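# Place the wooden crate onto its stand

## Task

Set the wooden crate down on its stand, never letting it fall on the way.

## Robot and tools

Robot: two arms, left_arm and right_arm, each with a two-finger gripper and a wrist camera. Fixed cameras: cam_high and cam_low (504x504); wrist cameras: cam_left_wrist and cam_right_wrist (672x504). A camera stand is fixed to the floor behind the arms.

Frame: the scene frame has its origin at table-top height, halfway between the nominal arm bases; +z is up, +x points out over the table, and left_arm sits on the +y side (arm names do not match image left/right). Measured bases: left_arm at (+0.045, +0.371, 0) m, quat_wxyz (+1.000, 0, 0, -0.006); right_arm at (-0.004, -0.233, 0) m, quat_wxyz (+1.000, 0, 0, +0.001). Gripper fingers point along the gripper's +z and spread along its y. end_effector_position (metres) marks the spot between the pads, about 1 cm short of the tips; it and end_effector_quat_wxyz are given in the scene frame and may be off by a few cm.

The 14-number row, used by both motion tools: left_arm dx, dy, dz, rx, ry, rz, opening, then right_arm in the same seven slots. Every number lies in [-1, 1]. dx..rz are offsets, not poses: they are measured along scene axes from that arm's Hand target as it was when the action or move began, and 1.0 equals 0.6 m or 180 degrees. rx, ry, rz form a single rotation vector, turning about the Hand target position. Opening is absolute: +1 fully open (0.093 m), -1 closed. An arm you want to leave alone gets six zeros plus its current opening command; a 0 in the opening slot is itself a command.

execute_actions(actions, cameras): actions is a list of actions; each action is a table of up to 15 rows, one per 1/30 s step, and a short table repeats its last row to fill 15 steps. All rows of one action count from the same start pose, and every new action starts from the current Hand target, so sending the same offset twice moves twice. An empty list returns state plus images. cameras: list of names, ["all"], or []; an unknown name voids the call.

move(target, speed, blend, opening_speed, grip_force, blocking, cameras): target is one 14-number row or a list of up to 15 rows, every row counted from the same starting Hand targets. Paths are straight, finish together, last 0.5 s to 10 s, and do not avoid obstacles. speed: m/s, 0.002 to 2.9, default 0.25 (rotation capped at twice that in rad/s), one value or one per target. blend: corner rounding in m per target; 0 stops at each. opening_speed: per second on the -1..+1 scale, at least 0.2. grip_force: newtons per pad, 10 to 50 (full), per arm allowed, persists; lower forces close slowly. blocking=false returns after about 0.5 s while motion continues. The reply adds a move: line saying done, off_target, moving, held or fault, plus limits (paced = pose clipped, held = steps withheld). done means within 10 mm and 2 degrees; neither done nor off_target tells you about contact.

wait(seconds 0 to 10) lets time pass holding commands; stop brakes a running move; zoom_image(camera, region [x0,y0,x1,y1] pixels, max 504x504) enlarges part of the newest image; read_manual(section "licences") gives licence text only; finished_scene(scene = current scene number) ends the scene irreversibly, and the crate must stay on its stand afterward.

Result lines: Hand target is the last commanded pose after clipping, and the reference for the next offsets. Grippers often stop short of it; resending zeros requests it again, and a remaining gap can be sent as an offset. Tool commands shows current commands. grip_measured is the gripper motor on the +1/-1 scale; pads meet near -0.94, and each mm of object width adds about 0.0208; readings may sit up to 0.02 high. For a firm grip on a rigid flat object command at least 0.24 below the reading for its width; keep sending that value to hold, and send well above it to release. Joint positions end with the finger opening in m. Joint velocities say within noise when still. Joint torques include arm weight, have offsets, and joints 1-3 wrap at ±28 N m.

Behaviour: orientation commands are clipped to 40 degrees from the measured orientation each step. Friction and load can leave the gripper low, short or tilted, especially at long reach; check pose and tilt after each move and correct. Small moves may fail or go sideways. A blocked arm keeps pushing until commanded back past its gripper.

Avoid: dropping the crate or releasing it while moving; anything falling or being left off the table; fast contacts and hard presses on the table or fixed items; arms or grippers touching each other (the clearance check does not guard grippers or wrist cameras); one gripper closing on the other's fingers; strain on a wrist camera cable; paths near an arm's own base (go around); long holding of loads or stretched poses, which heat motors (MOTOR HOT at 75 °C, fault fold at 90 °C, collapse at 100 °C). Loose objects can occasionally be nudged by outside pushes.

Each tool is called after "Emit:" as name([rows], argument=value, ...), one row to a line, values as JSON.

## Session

Emit:
execute_actions(actions=[])

Emit:
zoom_image(camera="cam_high", region=[180, 90, 432, 300])

Emit:
zoom_image(camera="cam_low", region=[80, 50, 300, 340])

Scene clock: 0.00 s.
left_arm: end_effector_position=(+0.4389, +0.3554, +0.0844) grip_measured=+1.000 end_effector_quat_wxyz=(+0.545, +0.043, +0.838, +0.009) | right_arm: end_effector_position=(+0.3727, -0.2666, +0.0698) grip_measured=+1.000 end_effector_quat_wxyz=(+0.541, +0.058, +0.836, -0.073)
Joint positions: left_arm=[-0.031 1.542 0.422 0.702 -0.008 0.064 0.093] | right_arm=[-0.015 1.563 0.342 0.799 0.174 0.012 0.093]
Joint velocities: within noise
Joint torques (N m): no reading
Heat: left arm: 33 °C; right arm: 36 °C.
Hand target: left_arm +0.4409, +0.3554, +0.0885; +0.549, +0.043, +0.835, +0.009 | right_arm +0.3748, -0.2666, +0.0740; +0.546, +0.058, +0.832, -0.073
Tool commands: left_gripper/opening=+1.0 right_gripper/opening=+1.0

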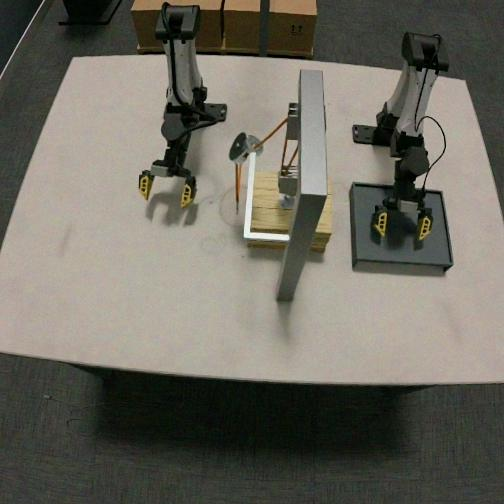

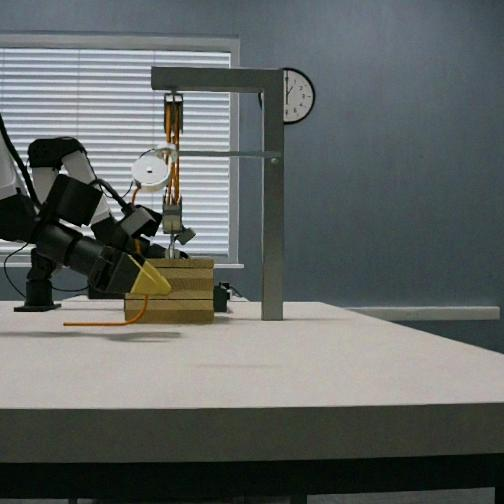

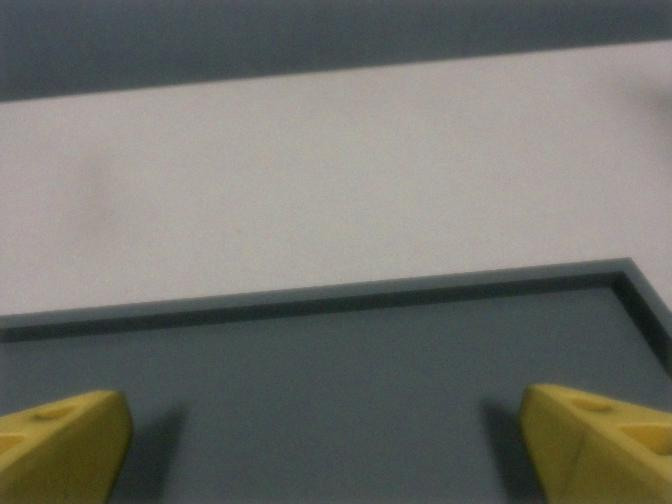

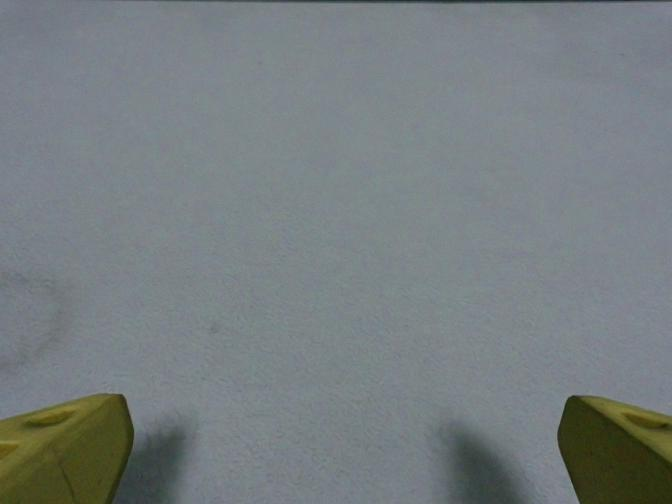

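Scaled by 2.000.

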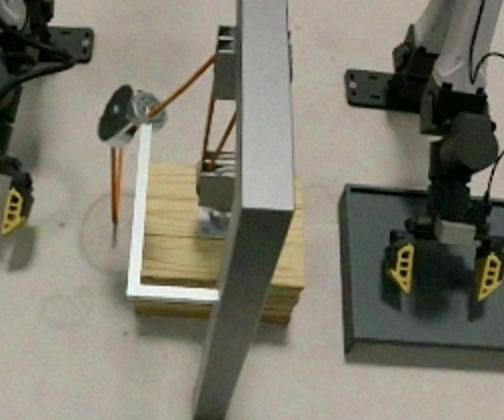

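Scaled by 1.738.

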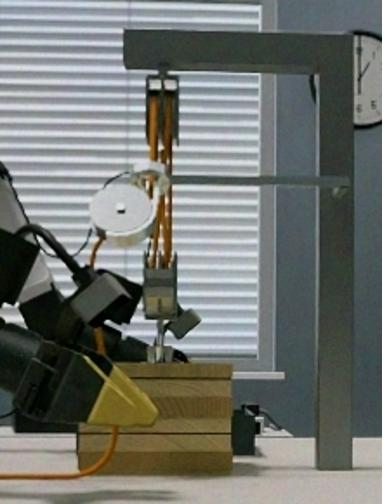

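Emit:
move([
  [-0.068,0.108,0.186,-0.215,0.187,0.22,1,-0.17,0.04,0.1517,0.025,-0.062,0.1336,1],
  [-0.093,0.391,0.136,-0.4306,0.3749,0.4415,1,-0.258,0.161,0.1517,0.05,-0.124,0.2673,1],
], blend=[0.05,0], speed=0.3, cameras=["all"])

Scene clock: 74.83 s.
left_arm: end_effector_position=(+0.3816, +0.5881, +0.1709) grip_measured=+1.000 end_effector_quat_wxyz=(+0.029, +0.751, -0.634, +0.183) | right_arm: end_effector_position=(+0.2227, -0.1733, +0.1682) grip_measured=+1.000 end_effector_quat_wxyz=(+0.661, -0.231, +0.679, +0.220)
Joint positions: left_arm=[0.738 2.096 2.096 -1.576 0.373 -1.011 0.093] | right_arm=[-0.431 0.432 0.006 0.366 -1.078 -0.059 0.093]
Joint torques (N m): left_arm=[0.03 -9.61 8.17 0.21 0.31 -0.11] | right_arm=[0.44 0.91 6.9 1.98 -0.04 0.01]
Heat: left arm: 36 °C; right arm: 40 °C.
Hand target: left_arm +0.3851, +0.5899, +0.1700; +0.143, +0.737, -0.640, +0.163 | right_arm +0.2200, -0.1701, +0.1650; +0.668, -0.230, +0.669, +0.230
Off the commanded pose: left_arm 0.004 m, 13 deg | right_arm 0.005 m, 2 deg.
joint sent to its limit (left arm) — joint 4 (wrist pitch), lower limit. The joint targets are off in orientation, not in position.
joint sent to its limit (right arm) — joint 3 (elbow), lower limit, where the elbow is as bent as it goes. The joint targets still meet the commanded pose.
move: off_target (left_arm)

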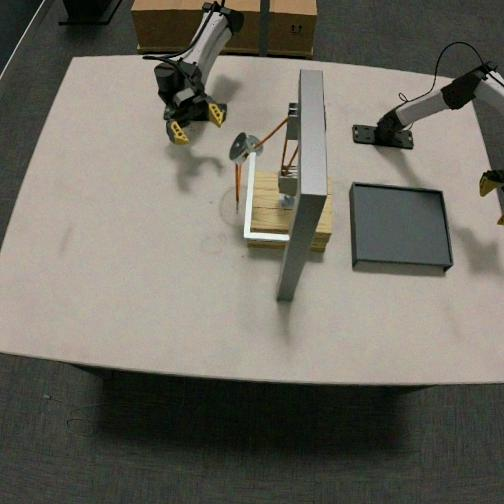

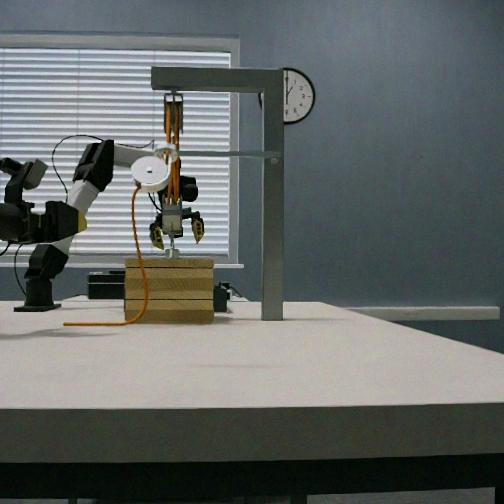

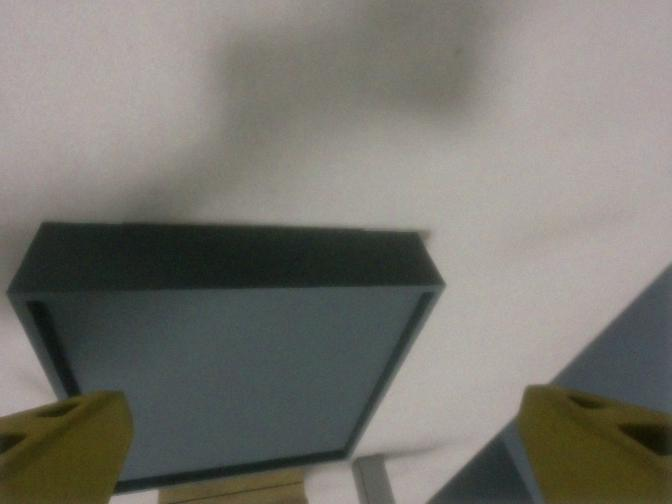

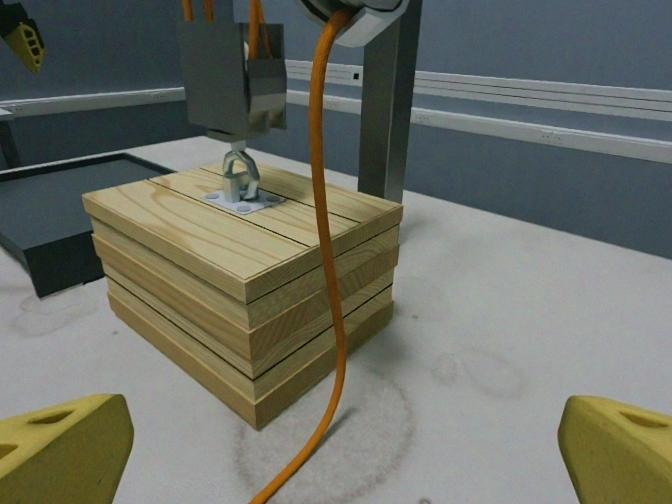

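Emit:
move([
  [0,-0.0665,-0.2083,0,0,0,1,0.1983,0.1618,-0.03,0,0,0,1],
  [0,-0.2032,-0.2133,0,0,0,1,0.1983,0.1618,-0.03,0,0,0,-1],
], speed=[0.25,0.12], cameras=["all"])

Scene clock: 132.03 s.
left_arm: end_effector_position=(+0.3771, +0.4800, +0.0293) grip_measured=+1.000 end_effector_quat_wxyz=(+0.148, +0.729, -0.655, +0.132) | right_arm: end_effector_position=(+0.3362, -0.0747, +0.1451) grip_measured=-0.962 end_effector_quat_wxyz=(+0.664, -0.234, +0.672, +0.229)
Joint positions: left_arm=[0.495 2.096 1.513 -1.183 0.352 -1.161 0.093] | right_arm=[0.25 1.627 0.25 1.363 -0.416 -0.008 0]
Joint torques (N m): left_arm=[-1.03 -14.98 4.18 0.09 0.85 -0.48] | right_arm=[0.92 -2.89 5.75 2.46 0.23 0.08]
Heat: left arm: 42 °C; right arm: 41 °C.
Hand target: left_arm +0.3851, +0.4680, +0.0421; +0.143, +0.737, -0.640, +0.163 | right_arm +0.3389, -0.0729, +0.1469; +0.668, -0.230, +0.669, +0.230
Off the commanded pose: left_arm 0.019 m, 4 deg | right_arm 0.004 m, 1 deg.
move: off_target (left_arm)

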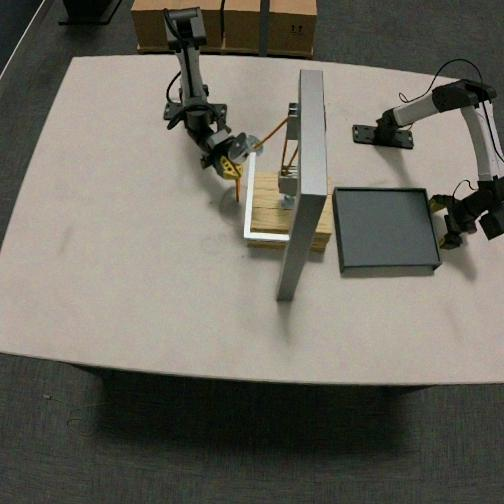

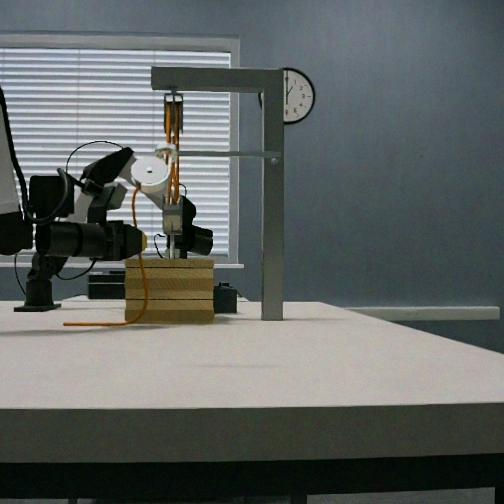

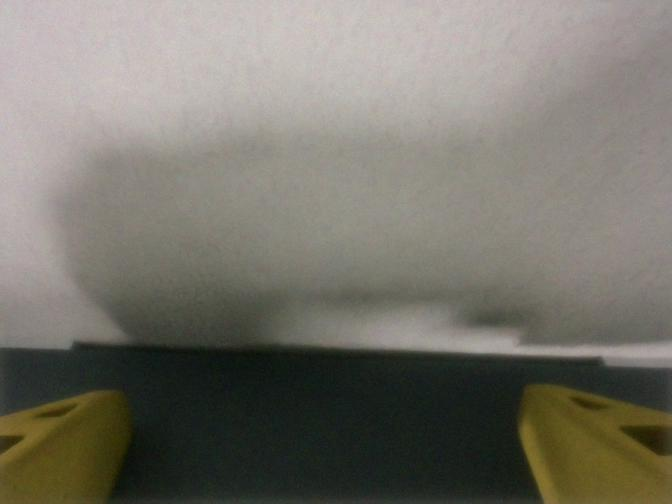

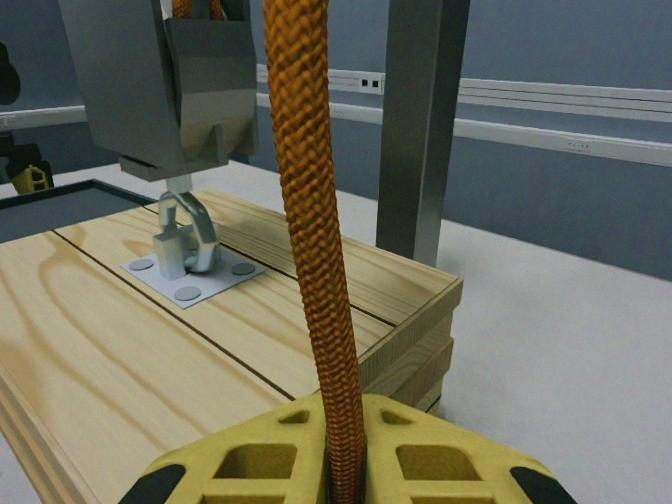

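Emit:
move([
  [0,0.0533,0.05,0,0,0,1,0.0852,-0.3285,-0.0448,0.3002,0.1493,-0.116,-1],
  [0,0.0533,0.05,0,0,0,1,0.0685,-0.5118,-0.1282,0.4249,0.1885,-0.1274,-1],
], speed=0.12, blend=[0.03,0], cameras=["all"])

Scene clock: 195.60 s.
left_arm: end_effector_position=(+0.3811, +0.4957, +0.0640) grip_measured=+1.000 end_effector_quat_wxyz=(+0.153, +0.739, -0.637, +0.157) | right_arm: end_effector_position=(+0.3736, -0.3738, +0.0455) grip_measured=-0.981 end_effector_quat_wxyz=(+0.418, +0.477, +0.589, +0.500)
Joint positions: left_arm=[0.549 2.096 1.644 -1.321 0.396 -1.142 0.093] | right_arm=[-0.682 2.136 0.494 1.411 -0.862 1.378 0]
Joint torques (N m): left_arm=[0.5 -12.01 7.83 -0.2 0.27 0.12] | right_arm=[-0.38 -5.41 4.62 3.76 -0.1 -0.05]
Heat: left arm: 52 °C; right arm: 38 °C.
Hand target: left_arm +0.3852, +0.5001, +0.0721; +0.142, +0.737, -0.640, +0.163 | right_arm +0.3800, -0.3800, +0.0701; +0.487, +0.421, +0.568, +0.513
Off the commanded pose: left_arm 0.010 m, 1 deg | right_arm 0.026 m, 11 deg.
joint sent to its limit (right arm) — joint 4 (wrist pitch), upper limit. The joint targets are off in orientation, not in position.
move: off_target (right_arm)

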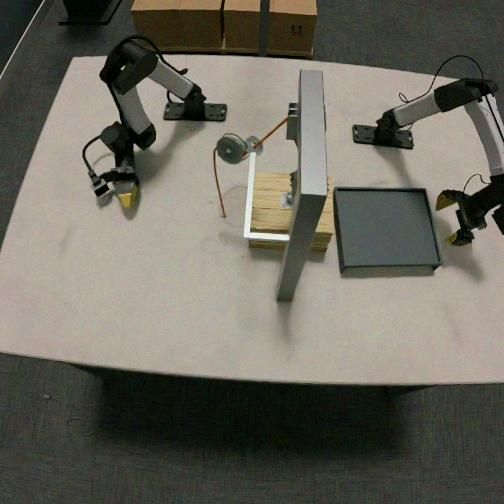

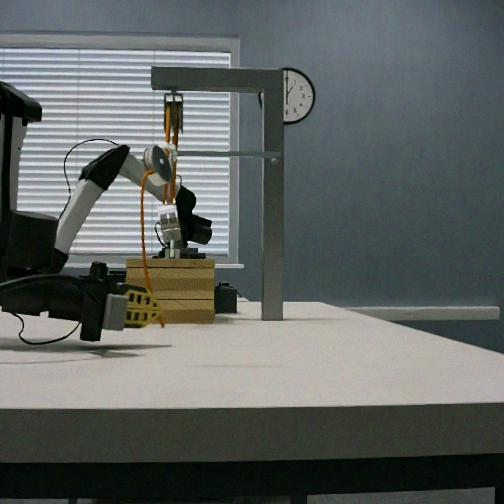

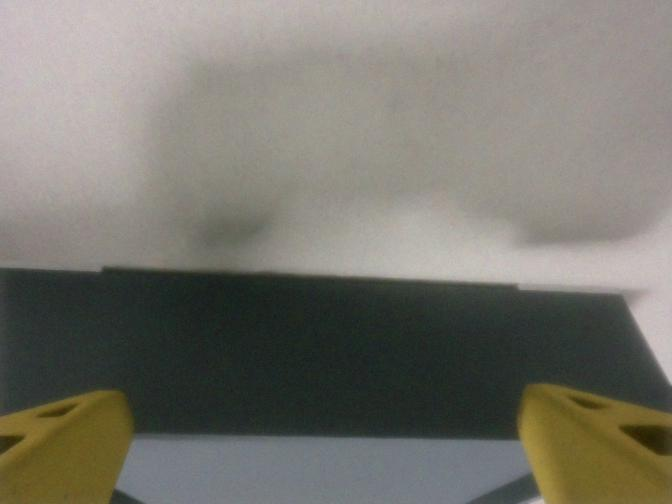

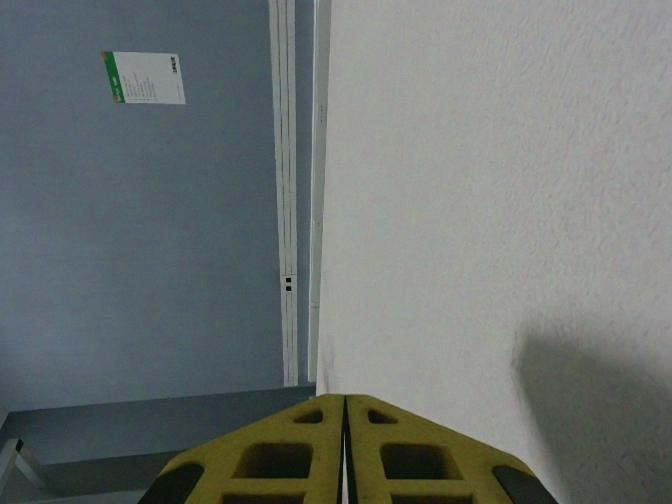

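Emit:
move([
  [-0.092,0,0.213,0.198,-0.172,-0.216,1,-0.1333,0.0333,0.0832,-0.218,-0.079,0.045,1],
  [-0.3083,-0.1333,0.2132,0.3953,-0.3435,-0.4317,1,-0.2667,0.2667,0.1498,-0.4355,-0.1581,0.0909,1],
], speed=0.35, blend=[0.04,0], cameras=["all"])

Scene clock: 229.93 s.
left_arm: end_effector_position=(+0.1999, +0.4192, +0.1945) grip_measured=+1.000 end_effector_quat_wxyz=(+0.497, -0.003, +0.868, -0.001) | right_arm: end_effector_position=(+0.2200, -0.2213, +0.1632) grip_measured=+1.000 end_effector_quat_wxyz=(+0.672, -0.185, +0.692, +0.186)
Joint positions: left_arm=[1.375 0.537 0.709 -1.403 1.003 1.168 0.093] | right_arm=[-0.755 0.542 0.001 0.444 -1.285 -0.084 0.093]
Joint torques (N m): left_arm=[0.5 2.96 7.62 0.77 0.68 0.13] | right_arm=[0.95 0.69 7.13 1.59 0.13 -0.21]
Heat: left arm: 49 °C; right arm: 42 °C.
Hand target: left_arm +0.2002, +0.4201, +0.2000; +0.499, +0.000, +0.866, +0.000 | right_arm +0.2200, -0.2200, +0.1599; +0.683, -0.183, +0.683, +0.183
Off the commanded pose: left_arm 0.006 m, 1 deg | right_arm 0.003 m, 2 deg.
joint sent to its limit (right arm) — joint 3 (elbow), lower limit, where the elbow is as bent as it goes. The joint targets still meet the commanded pose.
move: done

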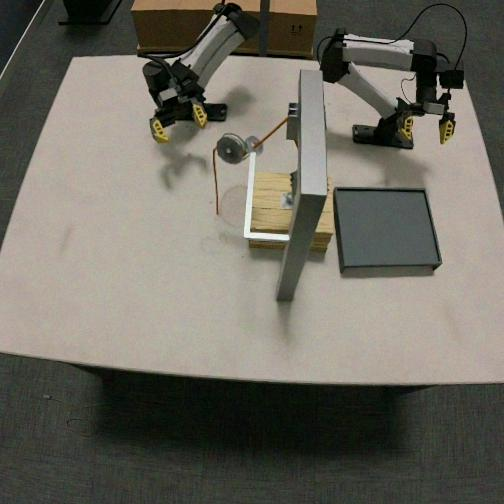

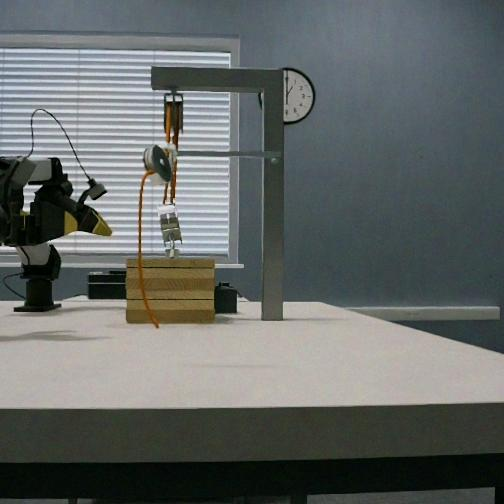

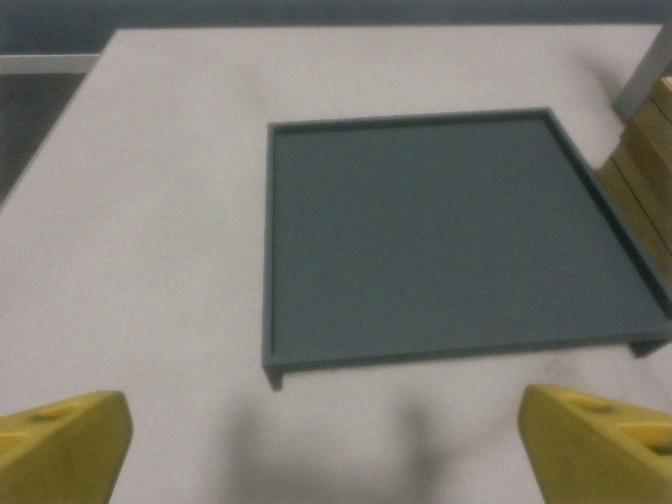

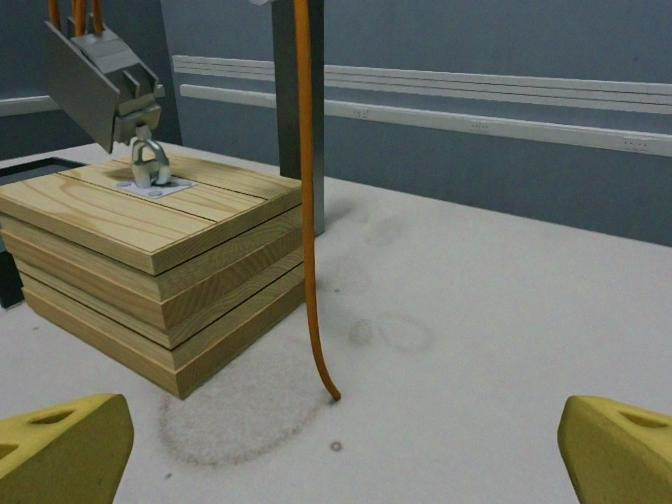

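Emit:
move([
  [0,0,0,0,0,0,1,0.2283,0.1633,-0.0365,0,0,0,1],
  [0,0,0,0,0,0,1,0.2283,0.1633,-0.0365,0,0,0,-1],
  [0,0,0,0,0,0,1,0.2083,-0.1333,-0.1167,0,0,0,-1],
], speed=[0.25,0.25,0.12], cameras=["all"])

Scene clock: 272.43 s.
left_arm: end_effector_position=(+0.2000, +0.4189, +0.1946) grip_measured=+1.000 end_effector_quat_wxyz=(+0.497, -0.002, +0.868, -0.001) | right_arm: end_effector_position=(+0.3328, -0.2652, +0.0883) grip_measured=-0.968 end_effector_quat_wxyz=(+0.637, -0.215, +0.692, +0.264)
Joint positions: left_arm=[1.375 0.537 0.709 -1.404 1.004 1.17 0.093] | right_arm=[-0.596 1.975 0.38 1.416 -1.285 -0.08 0]
Joint torques (N m): left_arm=[0.55 3.03 7.62 0.78 0.67 0.14] | right_arm=[-5.11 -2.73 3.45 3.03 1.08 -0.05]
Heat: left arm: 41 °C; right arm: 40 °C.
Hand target: left_arm +0.2002, +0.4201, +0.2000; +0.500, +0.000, +0.866, +0.000 | right_arm +0.3450, -0.3000, +0.0899; +0.683, -0.183, +0.683, +0.183
Off the commanded pose: left_arm 0.006 m, 0 deg | right_arm 0.037 m, 11 deg.
move: off_target (right_arm)

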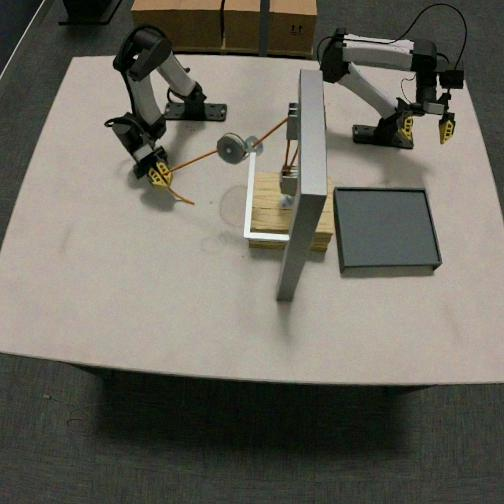

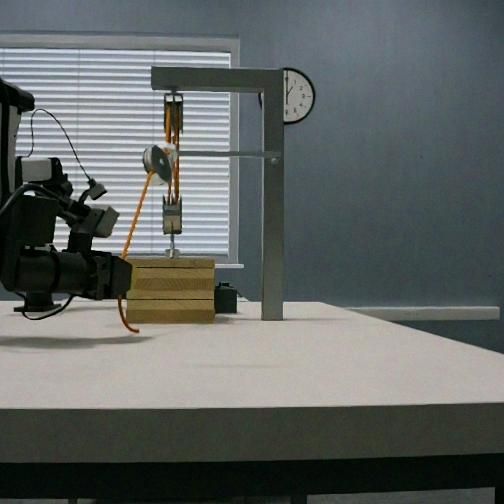

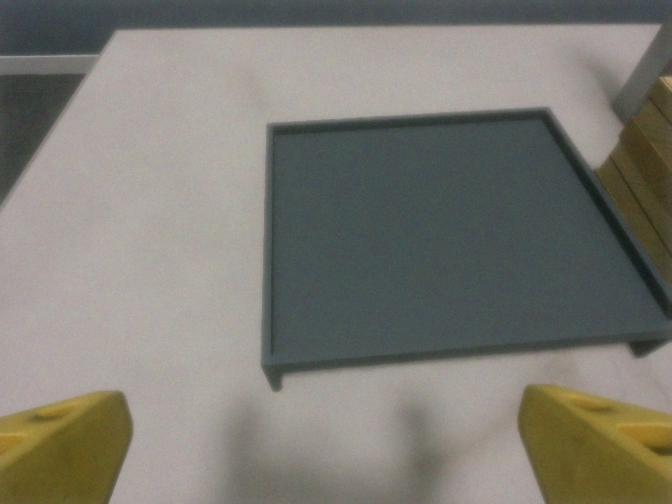

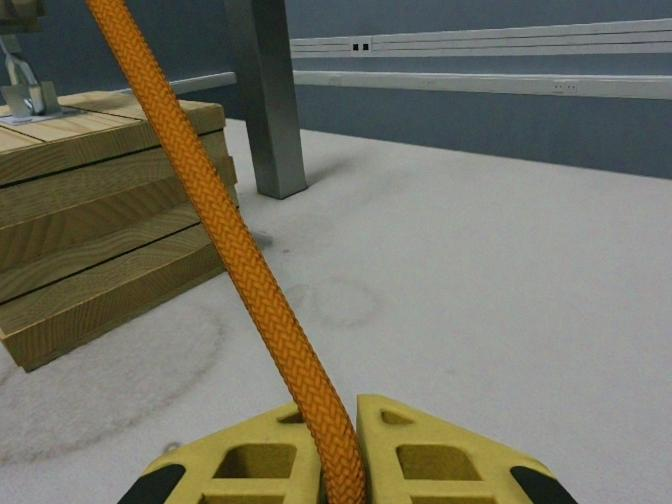

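Emit:
move([
  [0,0,0,0,0,0,1,-0.0167,0.0917,0.025,0,0,0,-1],
  [0,0,0,0,0,0,1,-0.0167,0.0917,0.025,0,0,0,1],
  [0,0,0,0,0,0,1,-0.175,0,0.05,0,0,0,1],
  [0,0,0,0,0,0,1,-0.2083,0.1333,0.1168,0,0,0,1],
], speed=[0.08,0.1,0.25,0.3], blend=[0,0,0.03,0], cameras=["cam_high","cam_low","cam_right_wrist"])

Scene clock: 284.30 s.
left_arm: end_effector_position=(+0.2000, +0.4189, +0.1946) grip_measured=+1.000 end_effector_quat_wxyz=(+0.497, -0.002, +0.868, -0.001) | right_arm: end_effector_position=(+0.2199, -0.2212, +0.1632) grip_measured=+1.000 end_effector_quat_wxyz=(+0.672, -0.186, +0.692, +0.186)
Joint positions: left_arm=[1.375 0.537 0.709 -1.404 1.004 1.17 0.093] | right_arm=[-0.755 0.542 0 0.445 -1.285 -0.084 0.093]
Joint torques (N m): left_arm=[0.59 3.03 7.65 0.77 0.68 0.14] | right_arm=[0.94 0.7 6.98 1.67 0.18 -0.17]
Heat: left arm: 40 °C; right arm: 39 °C.
Hand target: left_arm +0.2002, +0.4201, +0.2000; +0.500, +0.000, +0.866, +0.000 | right_arm +0.2200, -0.2200, +0.1600; +0.683, -0.183, +0.683, +0.183
Off the commanded pose: left_arm 0.006 m, 0 deg | right_arm 0.003 m, 2 deg.
joint sent to its limit (right arm) — joint 3 (elbow), lower limit, where the elbow is as bent as it goes. The joint targets still meet the commanded pose.
move: done; target 2's new opening was sent with right_arm's hand 0.030 m and 11 deg from that target
Images, in order (width x height): cam_high 504x504, cam_low 504x504, cam_right_wrist 672x504.

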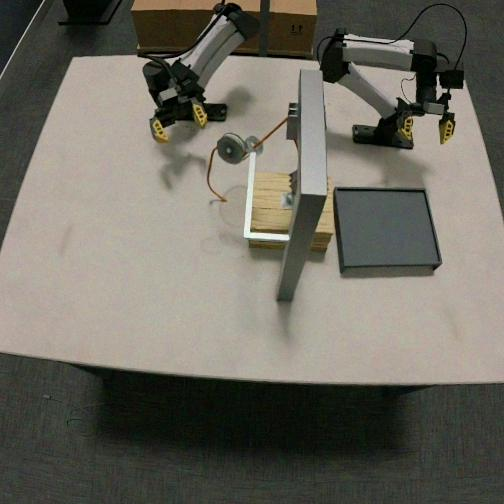

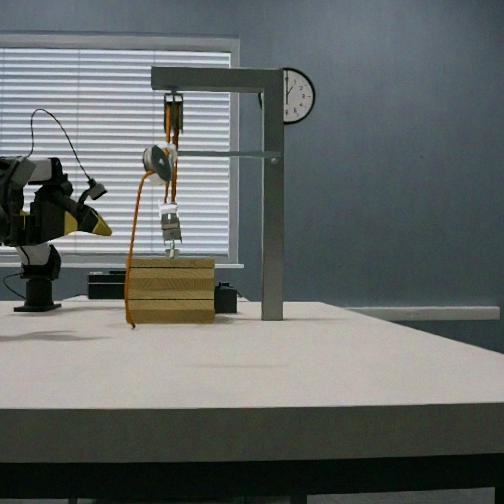

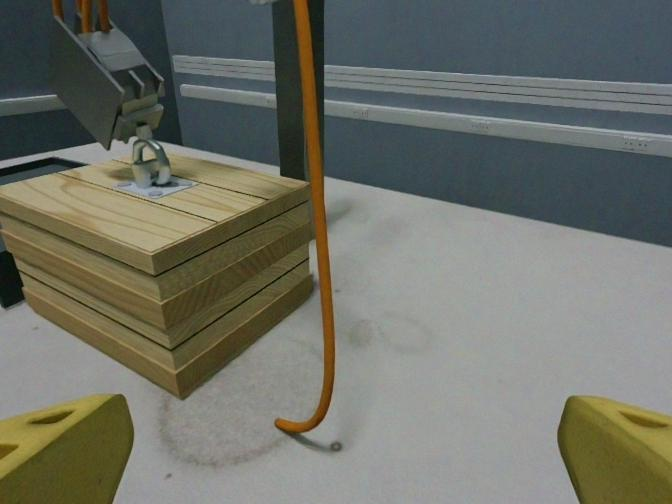

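Emit:
move([
  [0,0,0,0,0,0,1,0.215,0.1433,0.005,0,0,0,1],
  [0,0,0,0,0,0,1,0.215,0.1433,0.005,0,0,0,-1],
  [0,0,0,0,0,0,1,0.2083,0.1083,0.02,0.5143,0.2129,-0.061,-1],
], speed=[0.25,0.25,0.3], cameras=["cam_high","cam_low","cam_right_wrist"])

Emit:
zoom_image(camera="cam_low", region=[60, 130, 230, 340])

Emit:
zoom_image(camera="cam_high", region=[150, 90, 320, 260])

Scene clock: 306.23 s.
left_arm: end_effector_position=(+0.2000, +0.4189, +0.1946) grip_measured=+1.000 end_effector_quat_wxyz=(+0.497, -0.002, +0.868, -0.001) | right_arm: end_effector_position=(+0.3431, -0.1481, +0.1871) grip_measured=-0.970 end_effector_quat_wxyz=(+0.386, +0.444, +0.519, +0.620)
Joint positions: left_arm=[1.375 0.537 0.709 -1.404 1.004 1.17 0.093] | right_arm=[0.178 1.352 0.195 1.223 -0.126 1.729 0]
Joint torques (N m): left_arm=[0.58 3.06 7.64 0.78 0.67 0.15] | right_arm=[0.23 -3.45 5.55 1.6 0.5 0.01]
Heat: left arm: 39 °C; right arm: 40 °C.
Hand target: left_arm +0.2002, +0.4201, +0.2000; +0.500, +0.000, +0.866, +0.000 | right_arm +0.3450, -0.1550, +0.1720; +0.380, +0.477, +0.522, +0.596
Off the commanded pose: left_arm 0.006 m, 0 deg | right_arm 0.017 m, 5 deg.
move: off_target (right_arm)
Images, in order (width x height): cam_high 504x504, cam_low 504x504, cam_right_wrist 672x504.

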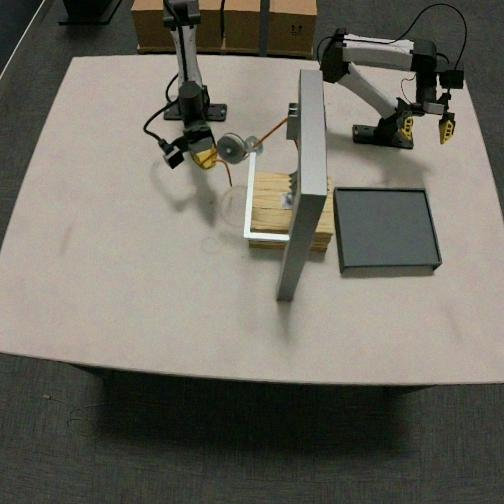

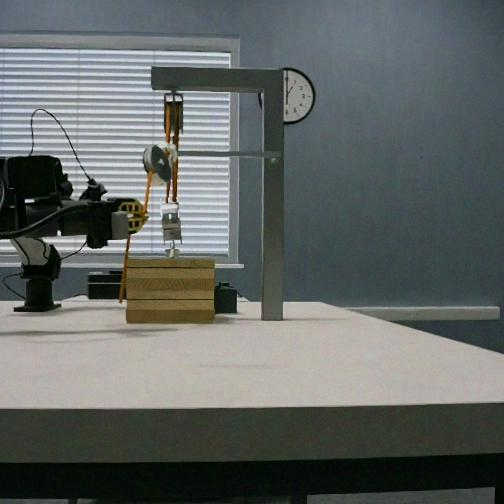

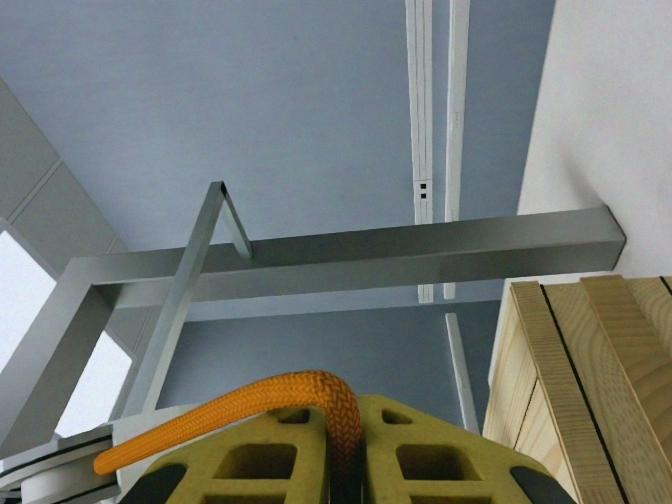

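Scaled by 2.400.

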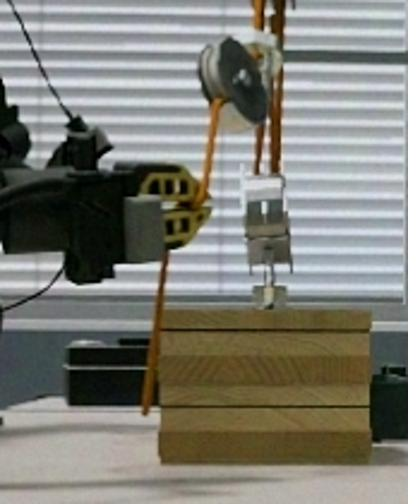

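Scaled by 2.965.

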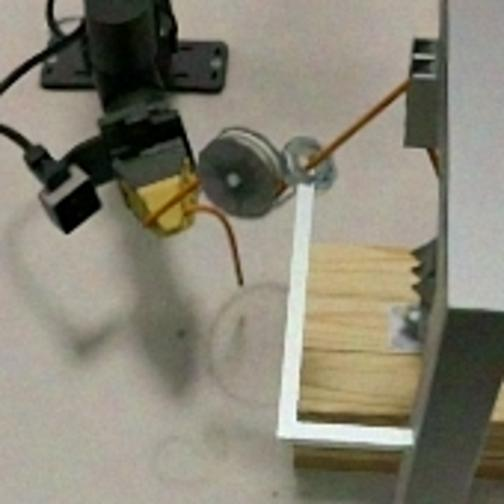

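Emit:
move([
  [0,0,0,0,0,0,1,0.0583,-0.1917,-0.0867,0,0,0,-1],
  [0,0,0,0,0,0,1,0.0583,-0.4083,-0.17,0,0,0,-1],
  [0,0,0,0,0,0,1,0.0083,-0.6083,-0.195,0,0,0,-1],
  [0,0,0,0,0,0,1,-0.0583,-0.775,-0.2117,0,0,0,-1],
], speed=[0.12,0.1,0.08,0.07], blend=[0.03,0.03,0.03,0], cameras=["cam_high","cam_low","cam_right_wrist"])

Scene clock: 322.30 s.
left_arm: end_effector_position=(+0.2000, +0.4189, +0.1946) grip_measured=+1.000 end_effector_quat_wxyz=(+0.497, -0.002, +0.868, -0.001) | right_arm: end_effector_position=(+0.3110, -0.6178, +0.0529) grip_measured=-0.981 end_effector_quat_wxyz=(+0.387, +0.476, +0.522, +0.593)
Joint positions: left_arm=[1.375 0.537 0.709 -1.404 1.004 1.17 0.093] | right_arm=[-1.23 2.55 1.331 1.236 -1.483 1.748 0]
Joint torques (N m): left_arm=[0.61 3.04 7.64 0.77 0.67 0.14] | right_arm=[-0.29 -8.77 7.24 1.55 -0.05 -0.12]
Heat: left arm: 39 °C; right arm: 39 °C.
Hand target: left_arm +0.2002, +0.4201, +0.2000; +0.500, +0.000, +0.866, +0.000 | right_arm +0.3100, -0.6200, +0.0449; +0.380, +0.477, +0.522, +0.596
Off the commanded pose: left_arm 0.006 m, 0 deg | right_arm 0.008 m, 1 deg.
move: done
Images, in order (width x height): cam_high 504x504, cam_low 504x504, cam_right_wrist 672x504.

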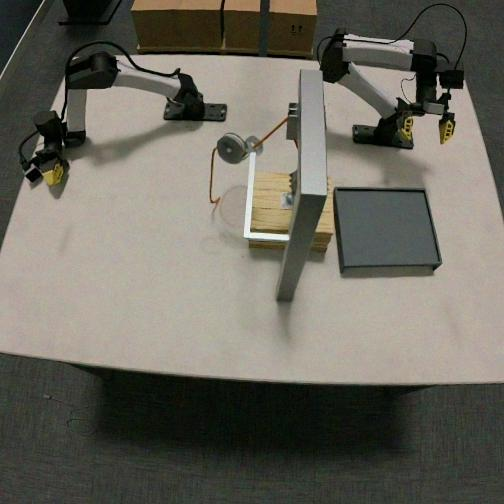

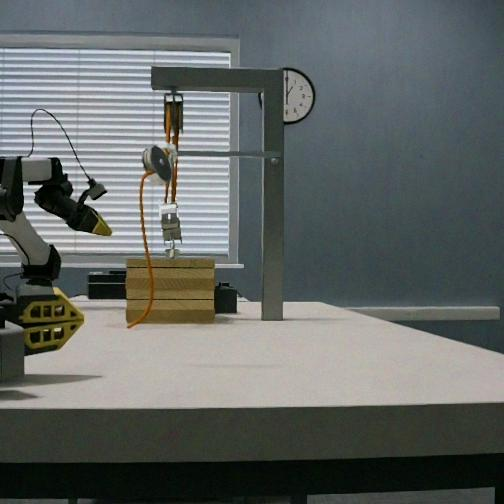

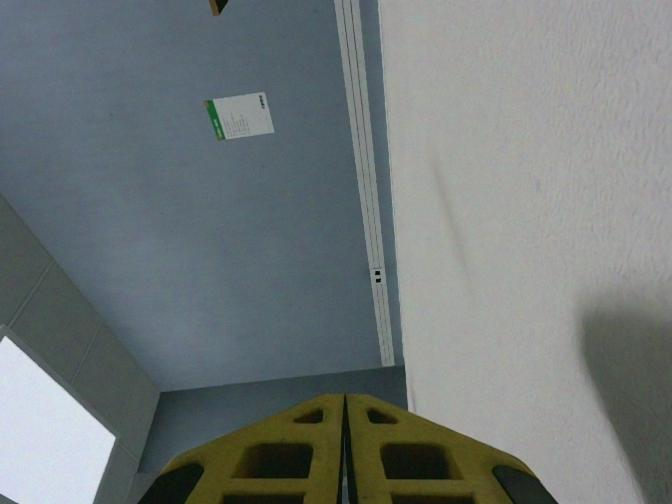

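Emit:
move([
  [0,0,0,0,0,0,1,-0.0167,0.2833,0.1417,-0.257,-0.106,0.03,1],
  [0,0,0,0,0,0,1,-0.15,0.6667,0.1917,-0.5143,-0.2129,0.061,1],
], speed=0.35, blend=[0.04,0], cameras=["cam_high","cam_low","cam_right_wrist"])

Scene clock: 357.37 s.
left_arm: end_effector_position=(+0.2000, +0.4189, +0.1946) grip_measured=+1.000 end_effector_quat_wxyz=(+0.497, -0.002, +0.868, -0.001) | right_arm: end_effector_position=(+0.2200, -0.2212, +0.1632) grip_measured=+1.000 end_effector_quat_wxyz=(+0.672, -0.186, +0.692, +0.186)
Joint positions: left_arm=[1.375 0.537 0.709 -1.404 1.004 1.17 0.093] | right_arm=[-0.755 0.542 0.001 0.445 -1.285 -0.084 0.093]
Joint torques (N m): left_arm=[0.57 3.03 7.62 0.78 0.68 0.14] | right_arm=[0.84 0.58 6.93 1.65 0.14 -0.19]
Heat: left arm: 39 °C; right arm: 40 °C.
Hand target: left_arm +0.2002, +0.4201, +0.2000; +0.500, +0.000, +0.866, +0.000 | right_arm +0.2200, -0.2200, +0.1600; +0.683, -0.183, +0.683, +0.183
Off the commanded pose: left_arm 0.006 m, 0 deg | right_arm 0.004 m, 2 deg.
joint sent to its limit (right arm) — joint 3 (elbow), lower limit, where the elbow is as bent as it goes. The joint targets still meet the commanded pose.
move: done
Images, in order (width x height): cam_high 504x504, cam_low 504x504, cam_right_wrist 672x504.

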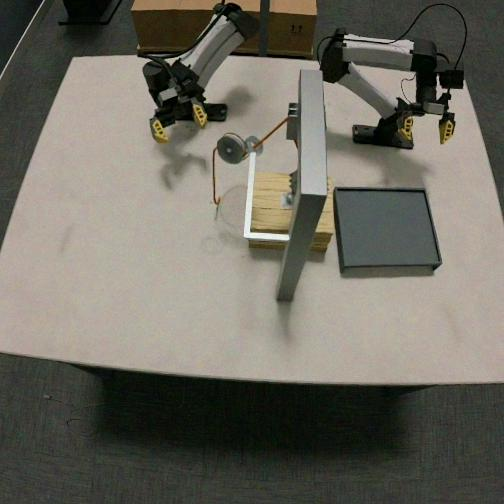

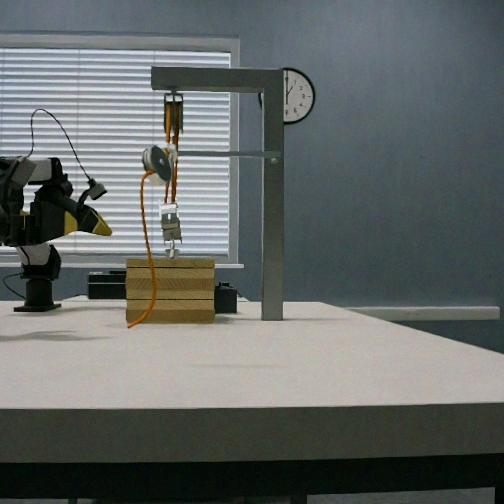

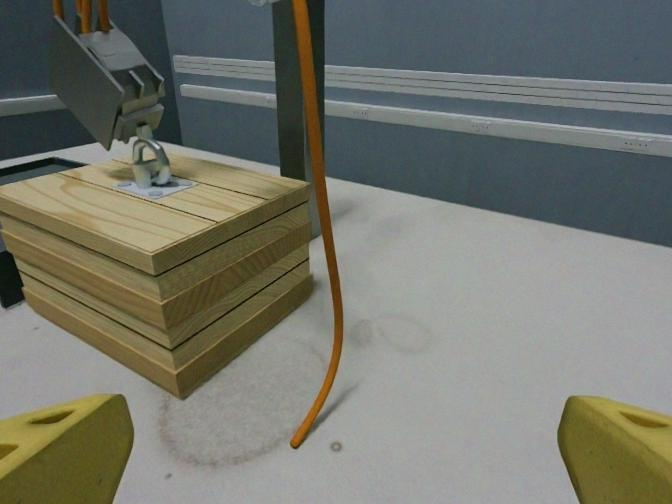

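Emit:
move([
  [0,0,0,0,0,0,1,0.2408,0.1625,-0.0117,0,0,0,1],
  [0,0,0,0,0,0,1,0.2408,0.1625,-0.0117,0,0,0,-1],
  [0,0,0,0,0,0,1,0.2417,0.1167,0.0133,0.5672,0.0496,-0.2019,-1],
], speed=[0.25,0.25,0.3], cameras=["cam_high","cam_low","cam_right_wrist"])

Emit:
zoom_image(camera="cam_low", region=[60, 130, 230, 340])

Emit:
zoom_image(camera="cam_high", region=[150, 90, 320, 260])

Scene clock: 380.57 s.
left_arm: end_effector_position=(+0.2000, +0.4189, +0.1946) grip_measured=+1.000 end_effector_quat_wxyz=(+0.497, -0.002, +0.868, -0.001) | right_arm: end_effector_position=(+0.3651, -0.1468, +0.1591) grip_measured=-0.968 end_effector_quat_wxyz=(+0.539, +0.603, +0.373, +0.454)
Joint positions: left_arm=[1.375 0.537 0.709 -1.404 1.004 1.17 0.093] | right_arm=[0.582 1.666 0.404 1.251 0.899 1.727 0]
Joint torques (N m): left_arm=[0.59 3.02 7.62 0.77 0.67 0.14] | right_arm=[0.4 -6.74 7.17 1.64 0.51 -0.02]
Heat: left arm: 40 °C; right arm: 40 °C.
Hand target: left_arm +0.2002, +0.4201, +0.2000; +0.500, +0.000, +0.866, +0.000 | right_arm +0.3651, -0.1499, +0.1680; +0.542, +0.612, +0.354, +0.454
Off the commanded pose: left_arm 0.006 m, 0 deg | right_arm 0.009 m, 2 deg.
move: done
Images, in order (width x height): cam_high 504x504, cam_low 504x504, cam_right_wrist 672x504.

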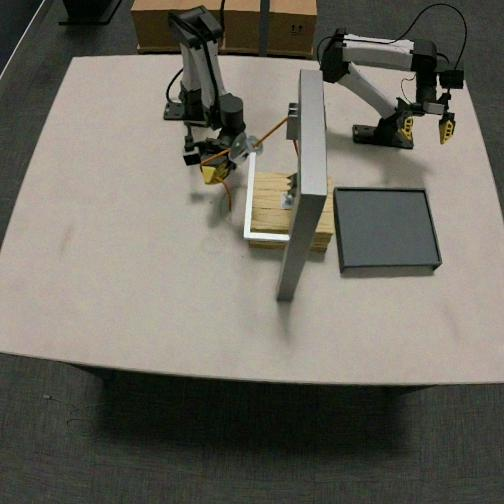

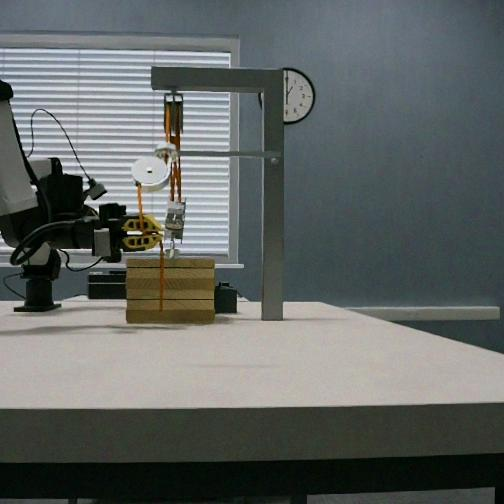

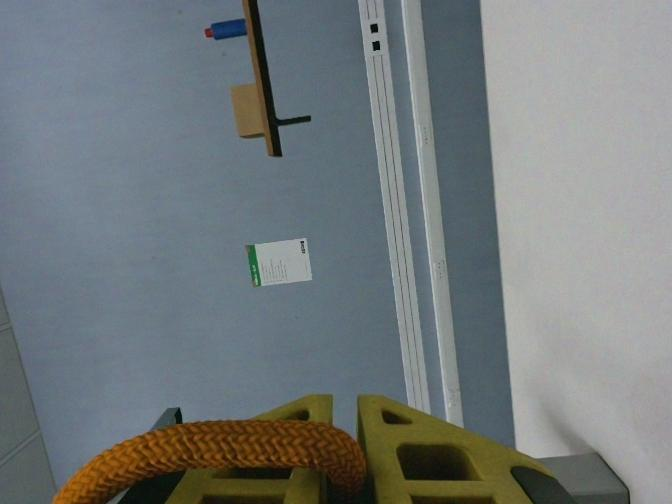

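Scaled by 2.400.

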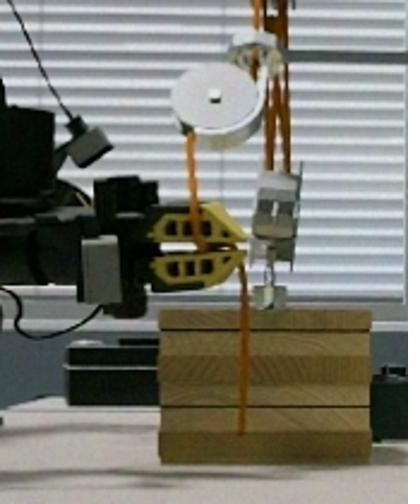

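Scaled by 2.965.

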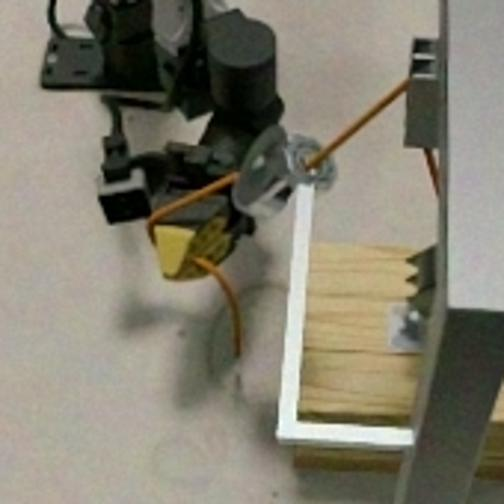

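Emit:
move([
  [0,0,0,0,0,0,1,0.0332,-0.2002,-0.08,0,0,0,-1],
  [0,0,0,0,0,0,1,0.0332,-0.4168,-0.155,0,0,0,-1],
  [0,0,0,0,0,0,1,-0.0085,-0.5835,-0.18,0,0,0,-1],
], speed=[0.1,0.08,0.06], blend=[0.03,0.03,0], cameras=["cam_high","cam_low","cam_right_wrist"])

Scene clock: 391.73 s.
left_arm: end_effector_position=(+0.2000, +0.4189, +0.1946) grip_measured=+1.000 end_effector_quat_wxyz=(+0.497, -0.002, +0.868, -0.001) | right_arm: end_effector_position=(+0.3559, -0.4933, +0.0405) grip_measured=-0.981 end_effector_quat_wxyz=(+0.484, +0.663, +0.374, +0.431)
Joint positions: left_arm=[1.375 0.537 0.709 -1.404 1.004 1.17 0.093] | right_arm=[-0.797 2.187 0.553 1.456 -0.46 1.704 0]
Joint torques (N m): left_arm=[0.58 3.06 7.62 0.78 0.67 0.15] | right_arm=[-0.44 -5.67 4.67 3.47 0.11 -0.05]
Heat: left arm: 40 °C; right arm: 40 °C.
Hand target: left_arm +0.2002, +0.4201, +0.2000; +0.500, +0.000, +0.866, +0.000 | right_arm +0.3599, -0.5000, +0.0599; +0.542, +0.612, +0.354, +0.454
Off the commanded pose: left_arm 0.006 m, 0 deg | right_arm 0.021 m, 9 deg.
joint sent to its limit (right arm) — joint 4 (wrist pitch), upper limit. The joint targets are off in orientation, not in position.
move: off_target (right_arm); limits=paced
Images, in order (width x height): cam_high 504x504, cam_low 504x504, cam_right_wrist 672x504.

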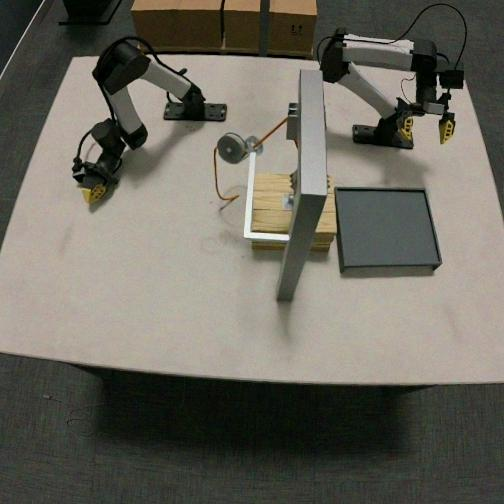

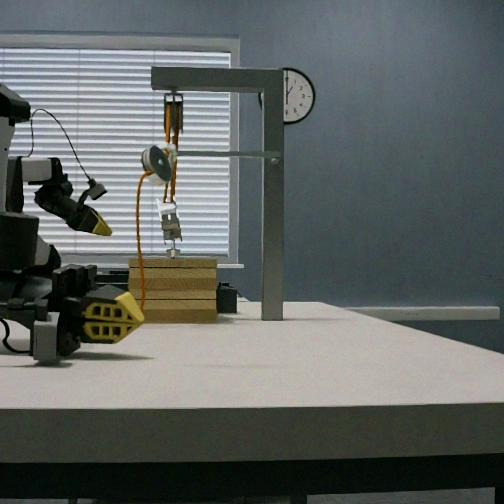

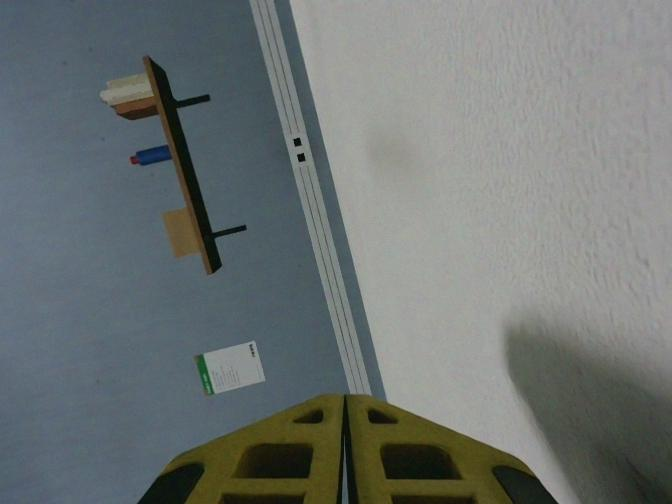

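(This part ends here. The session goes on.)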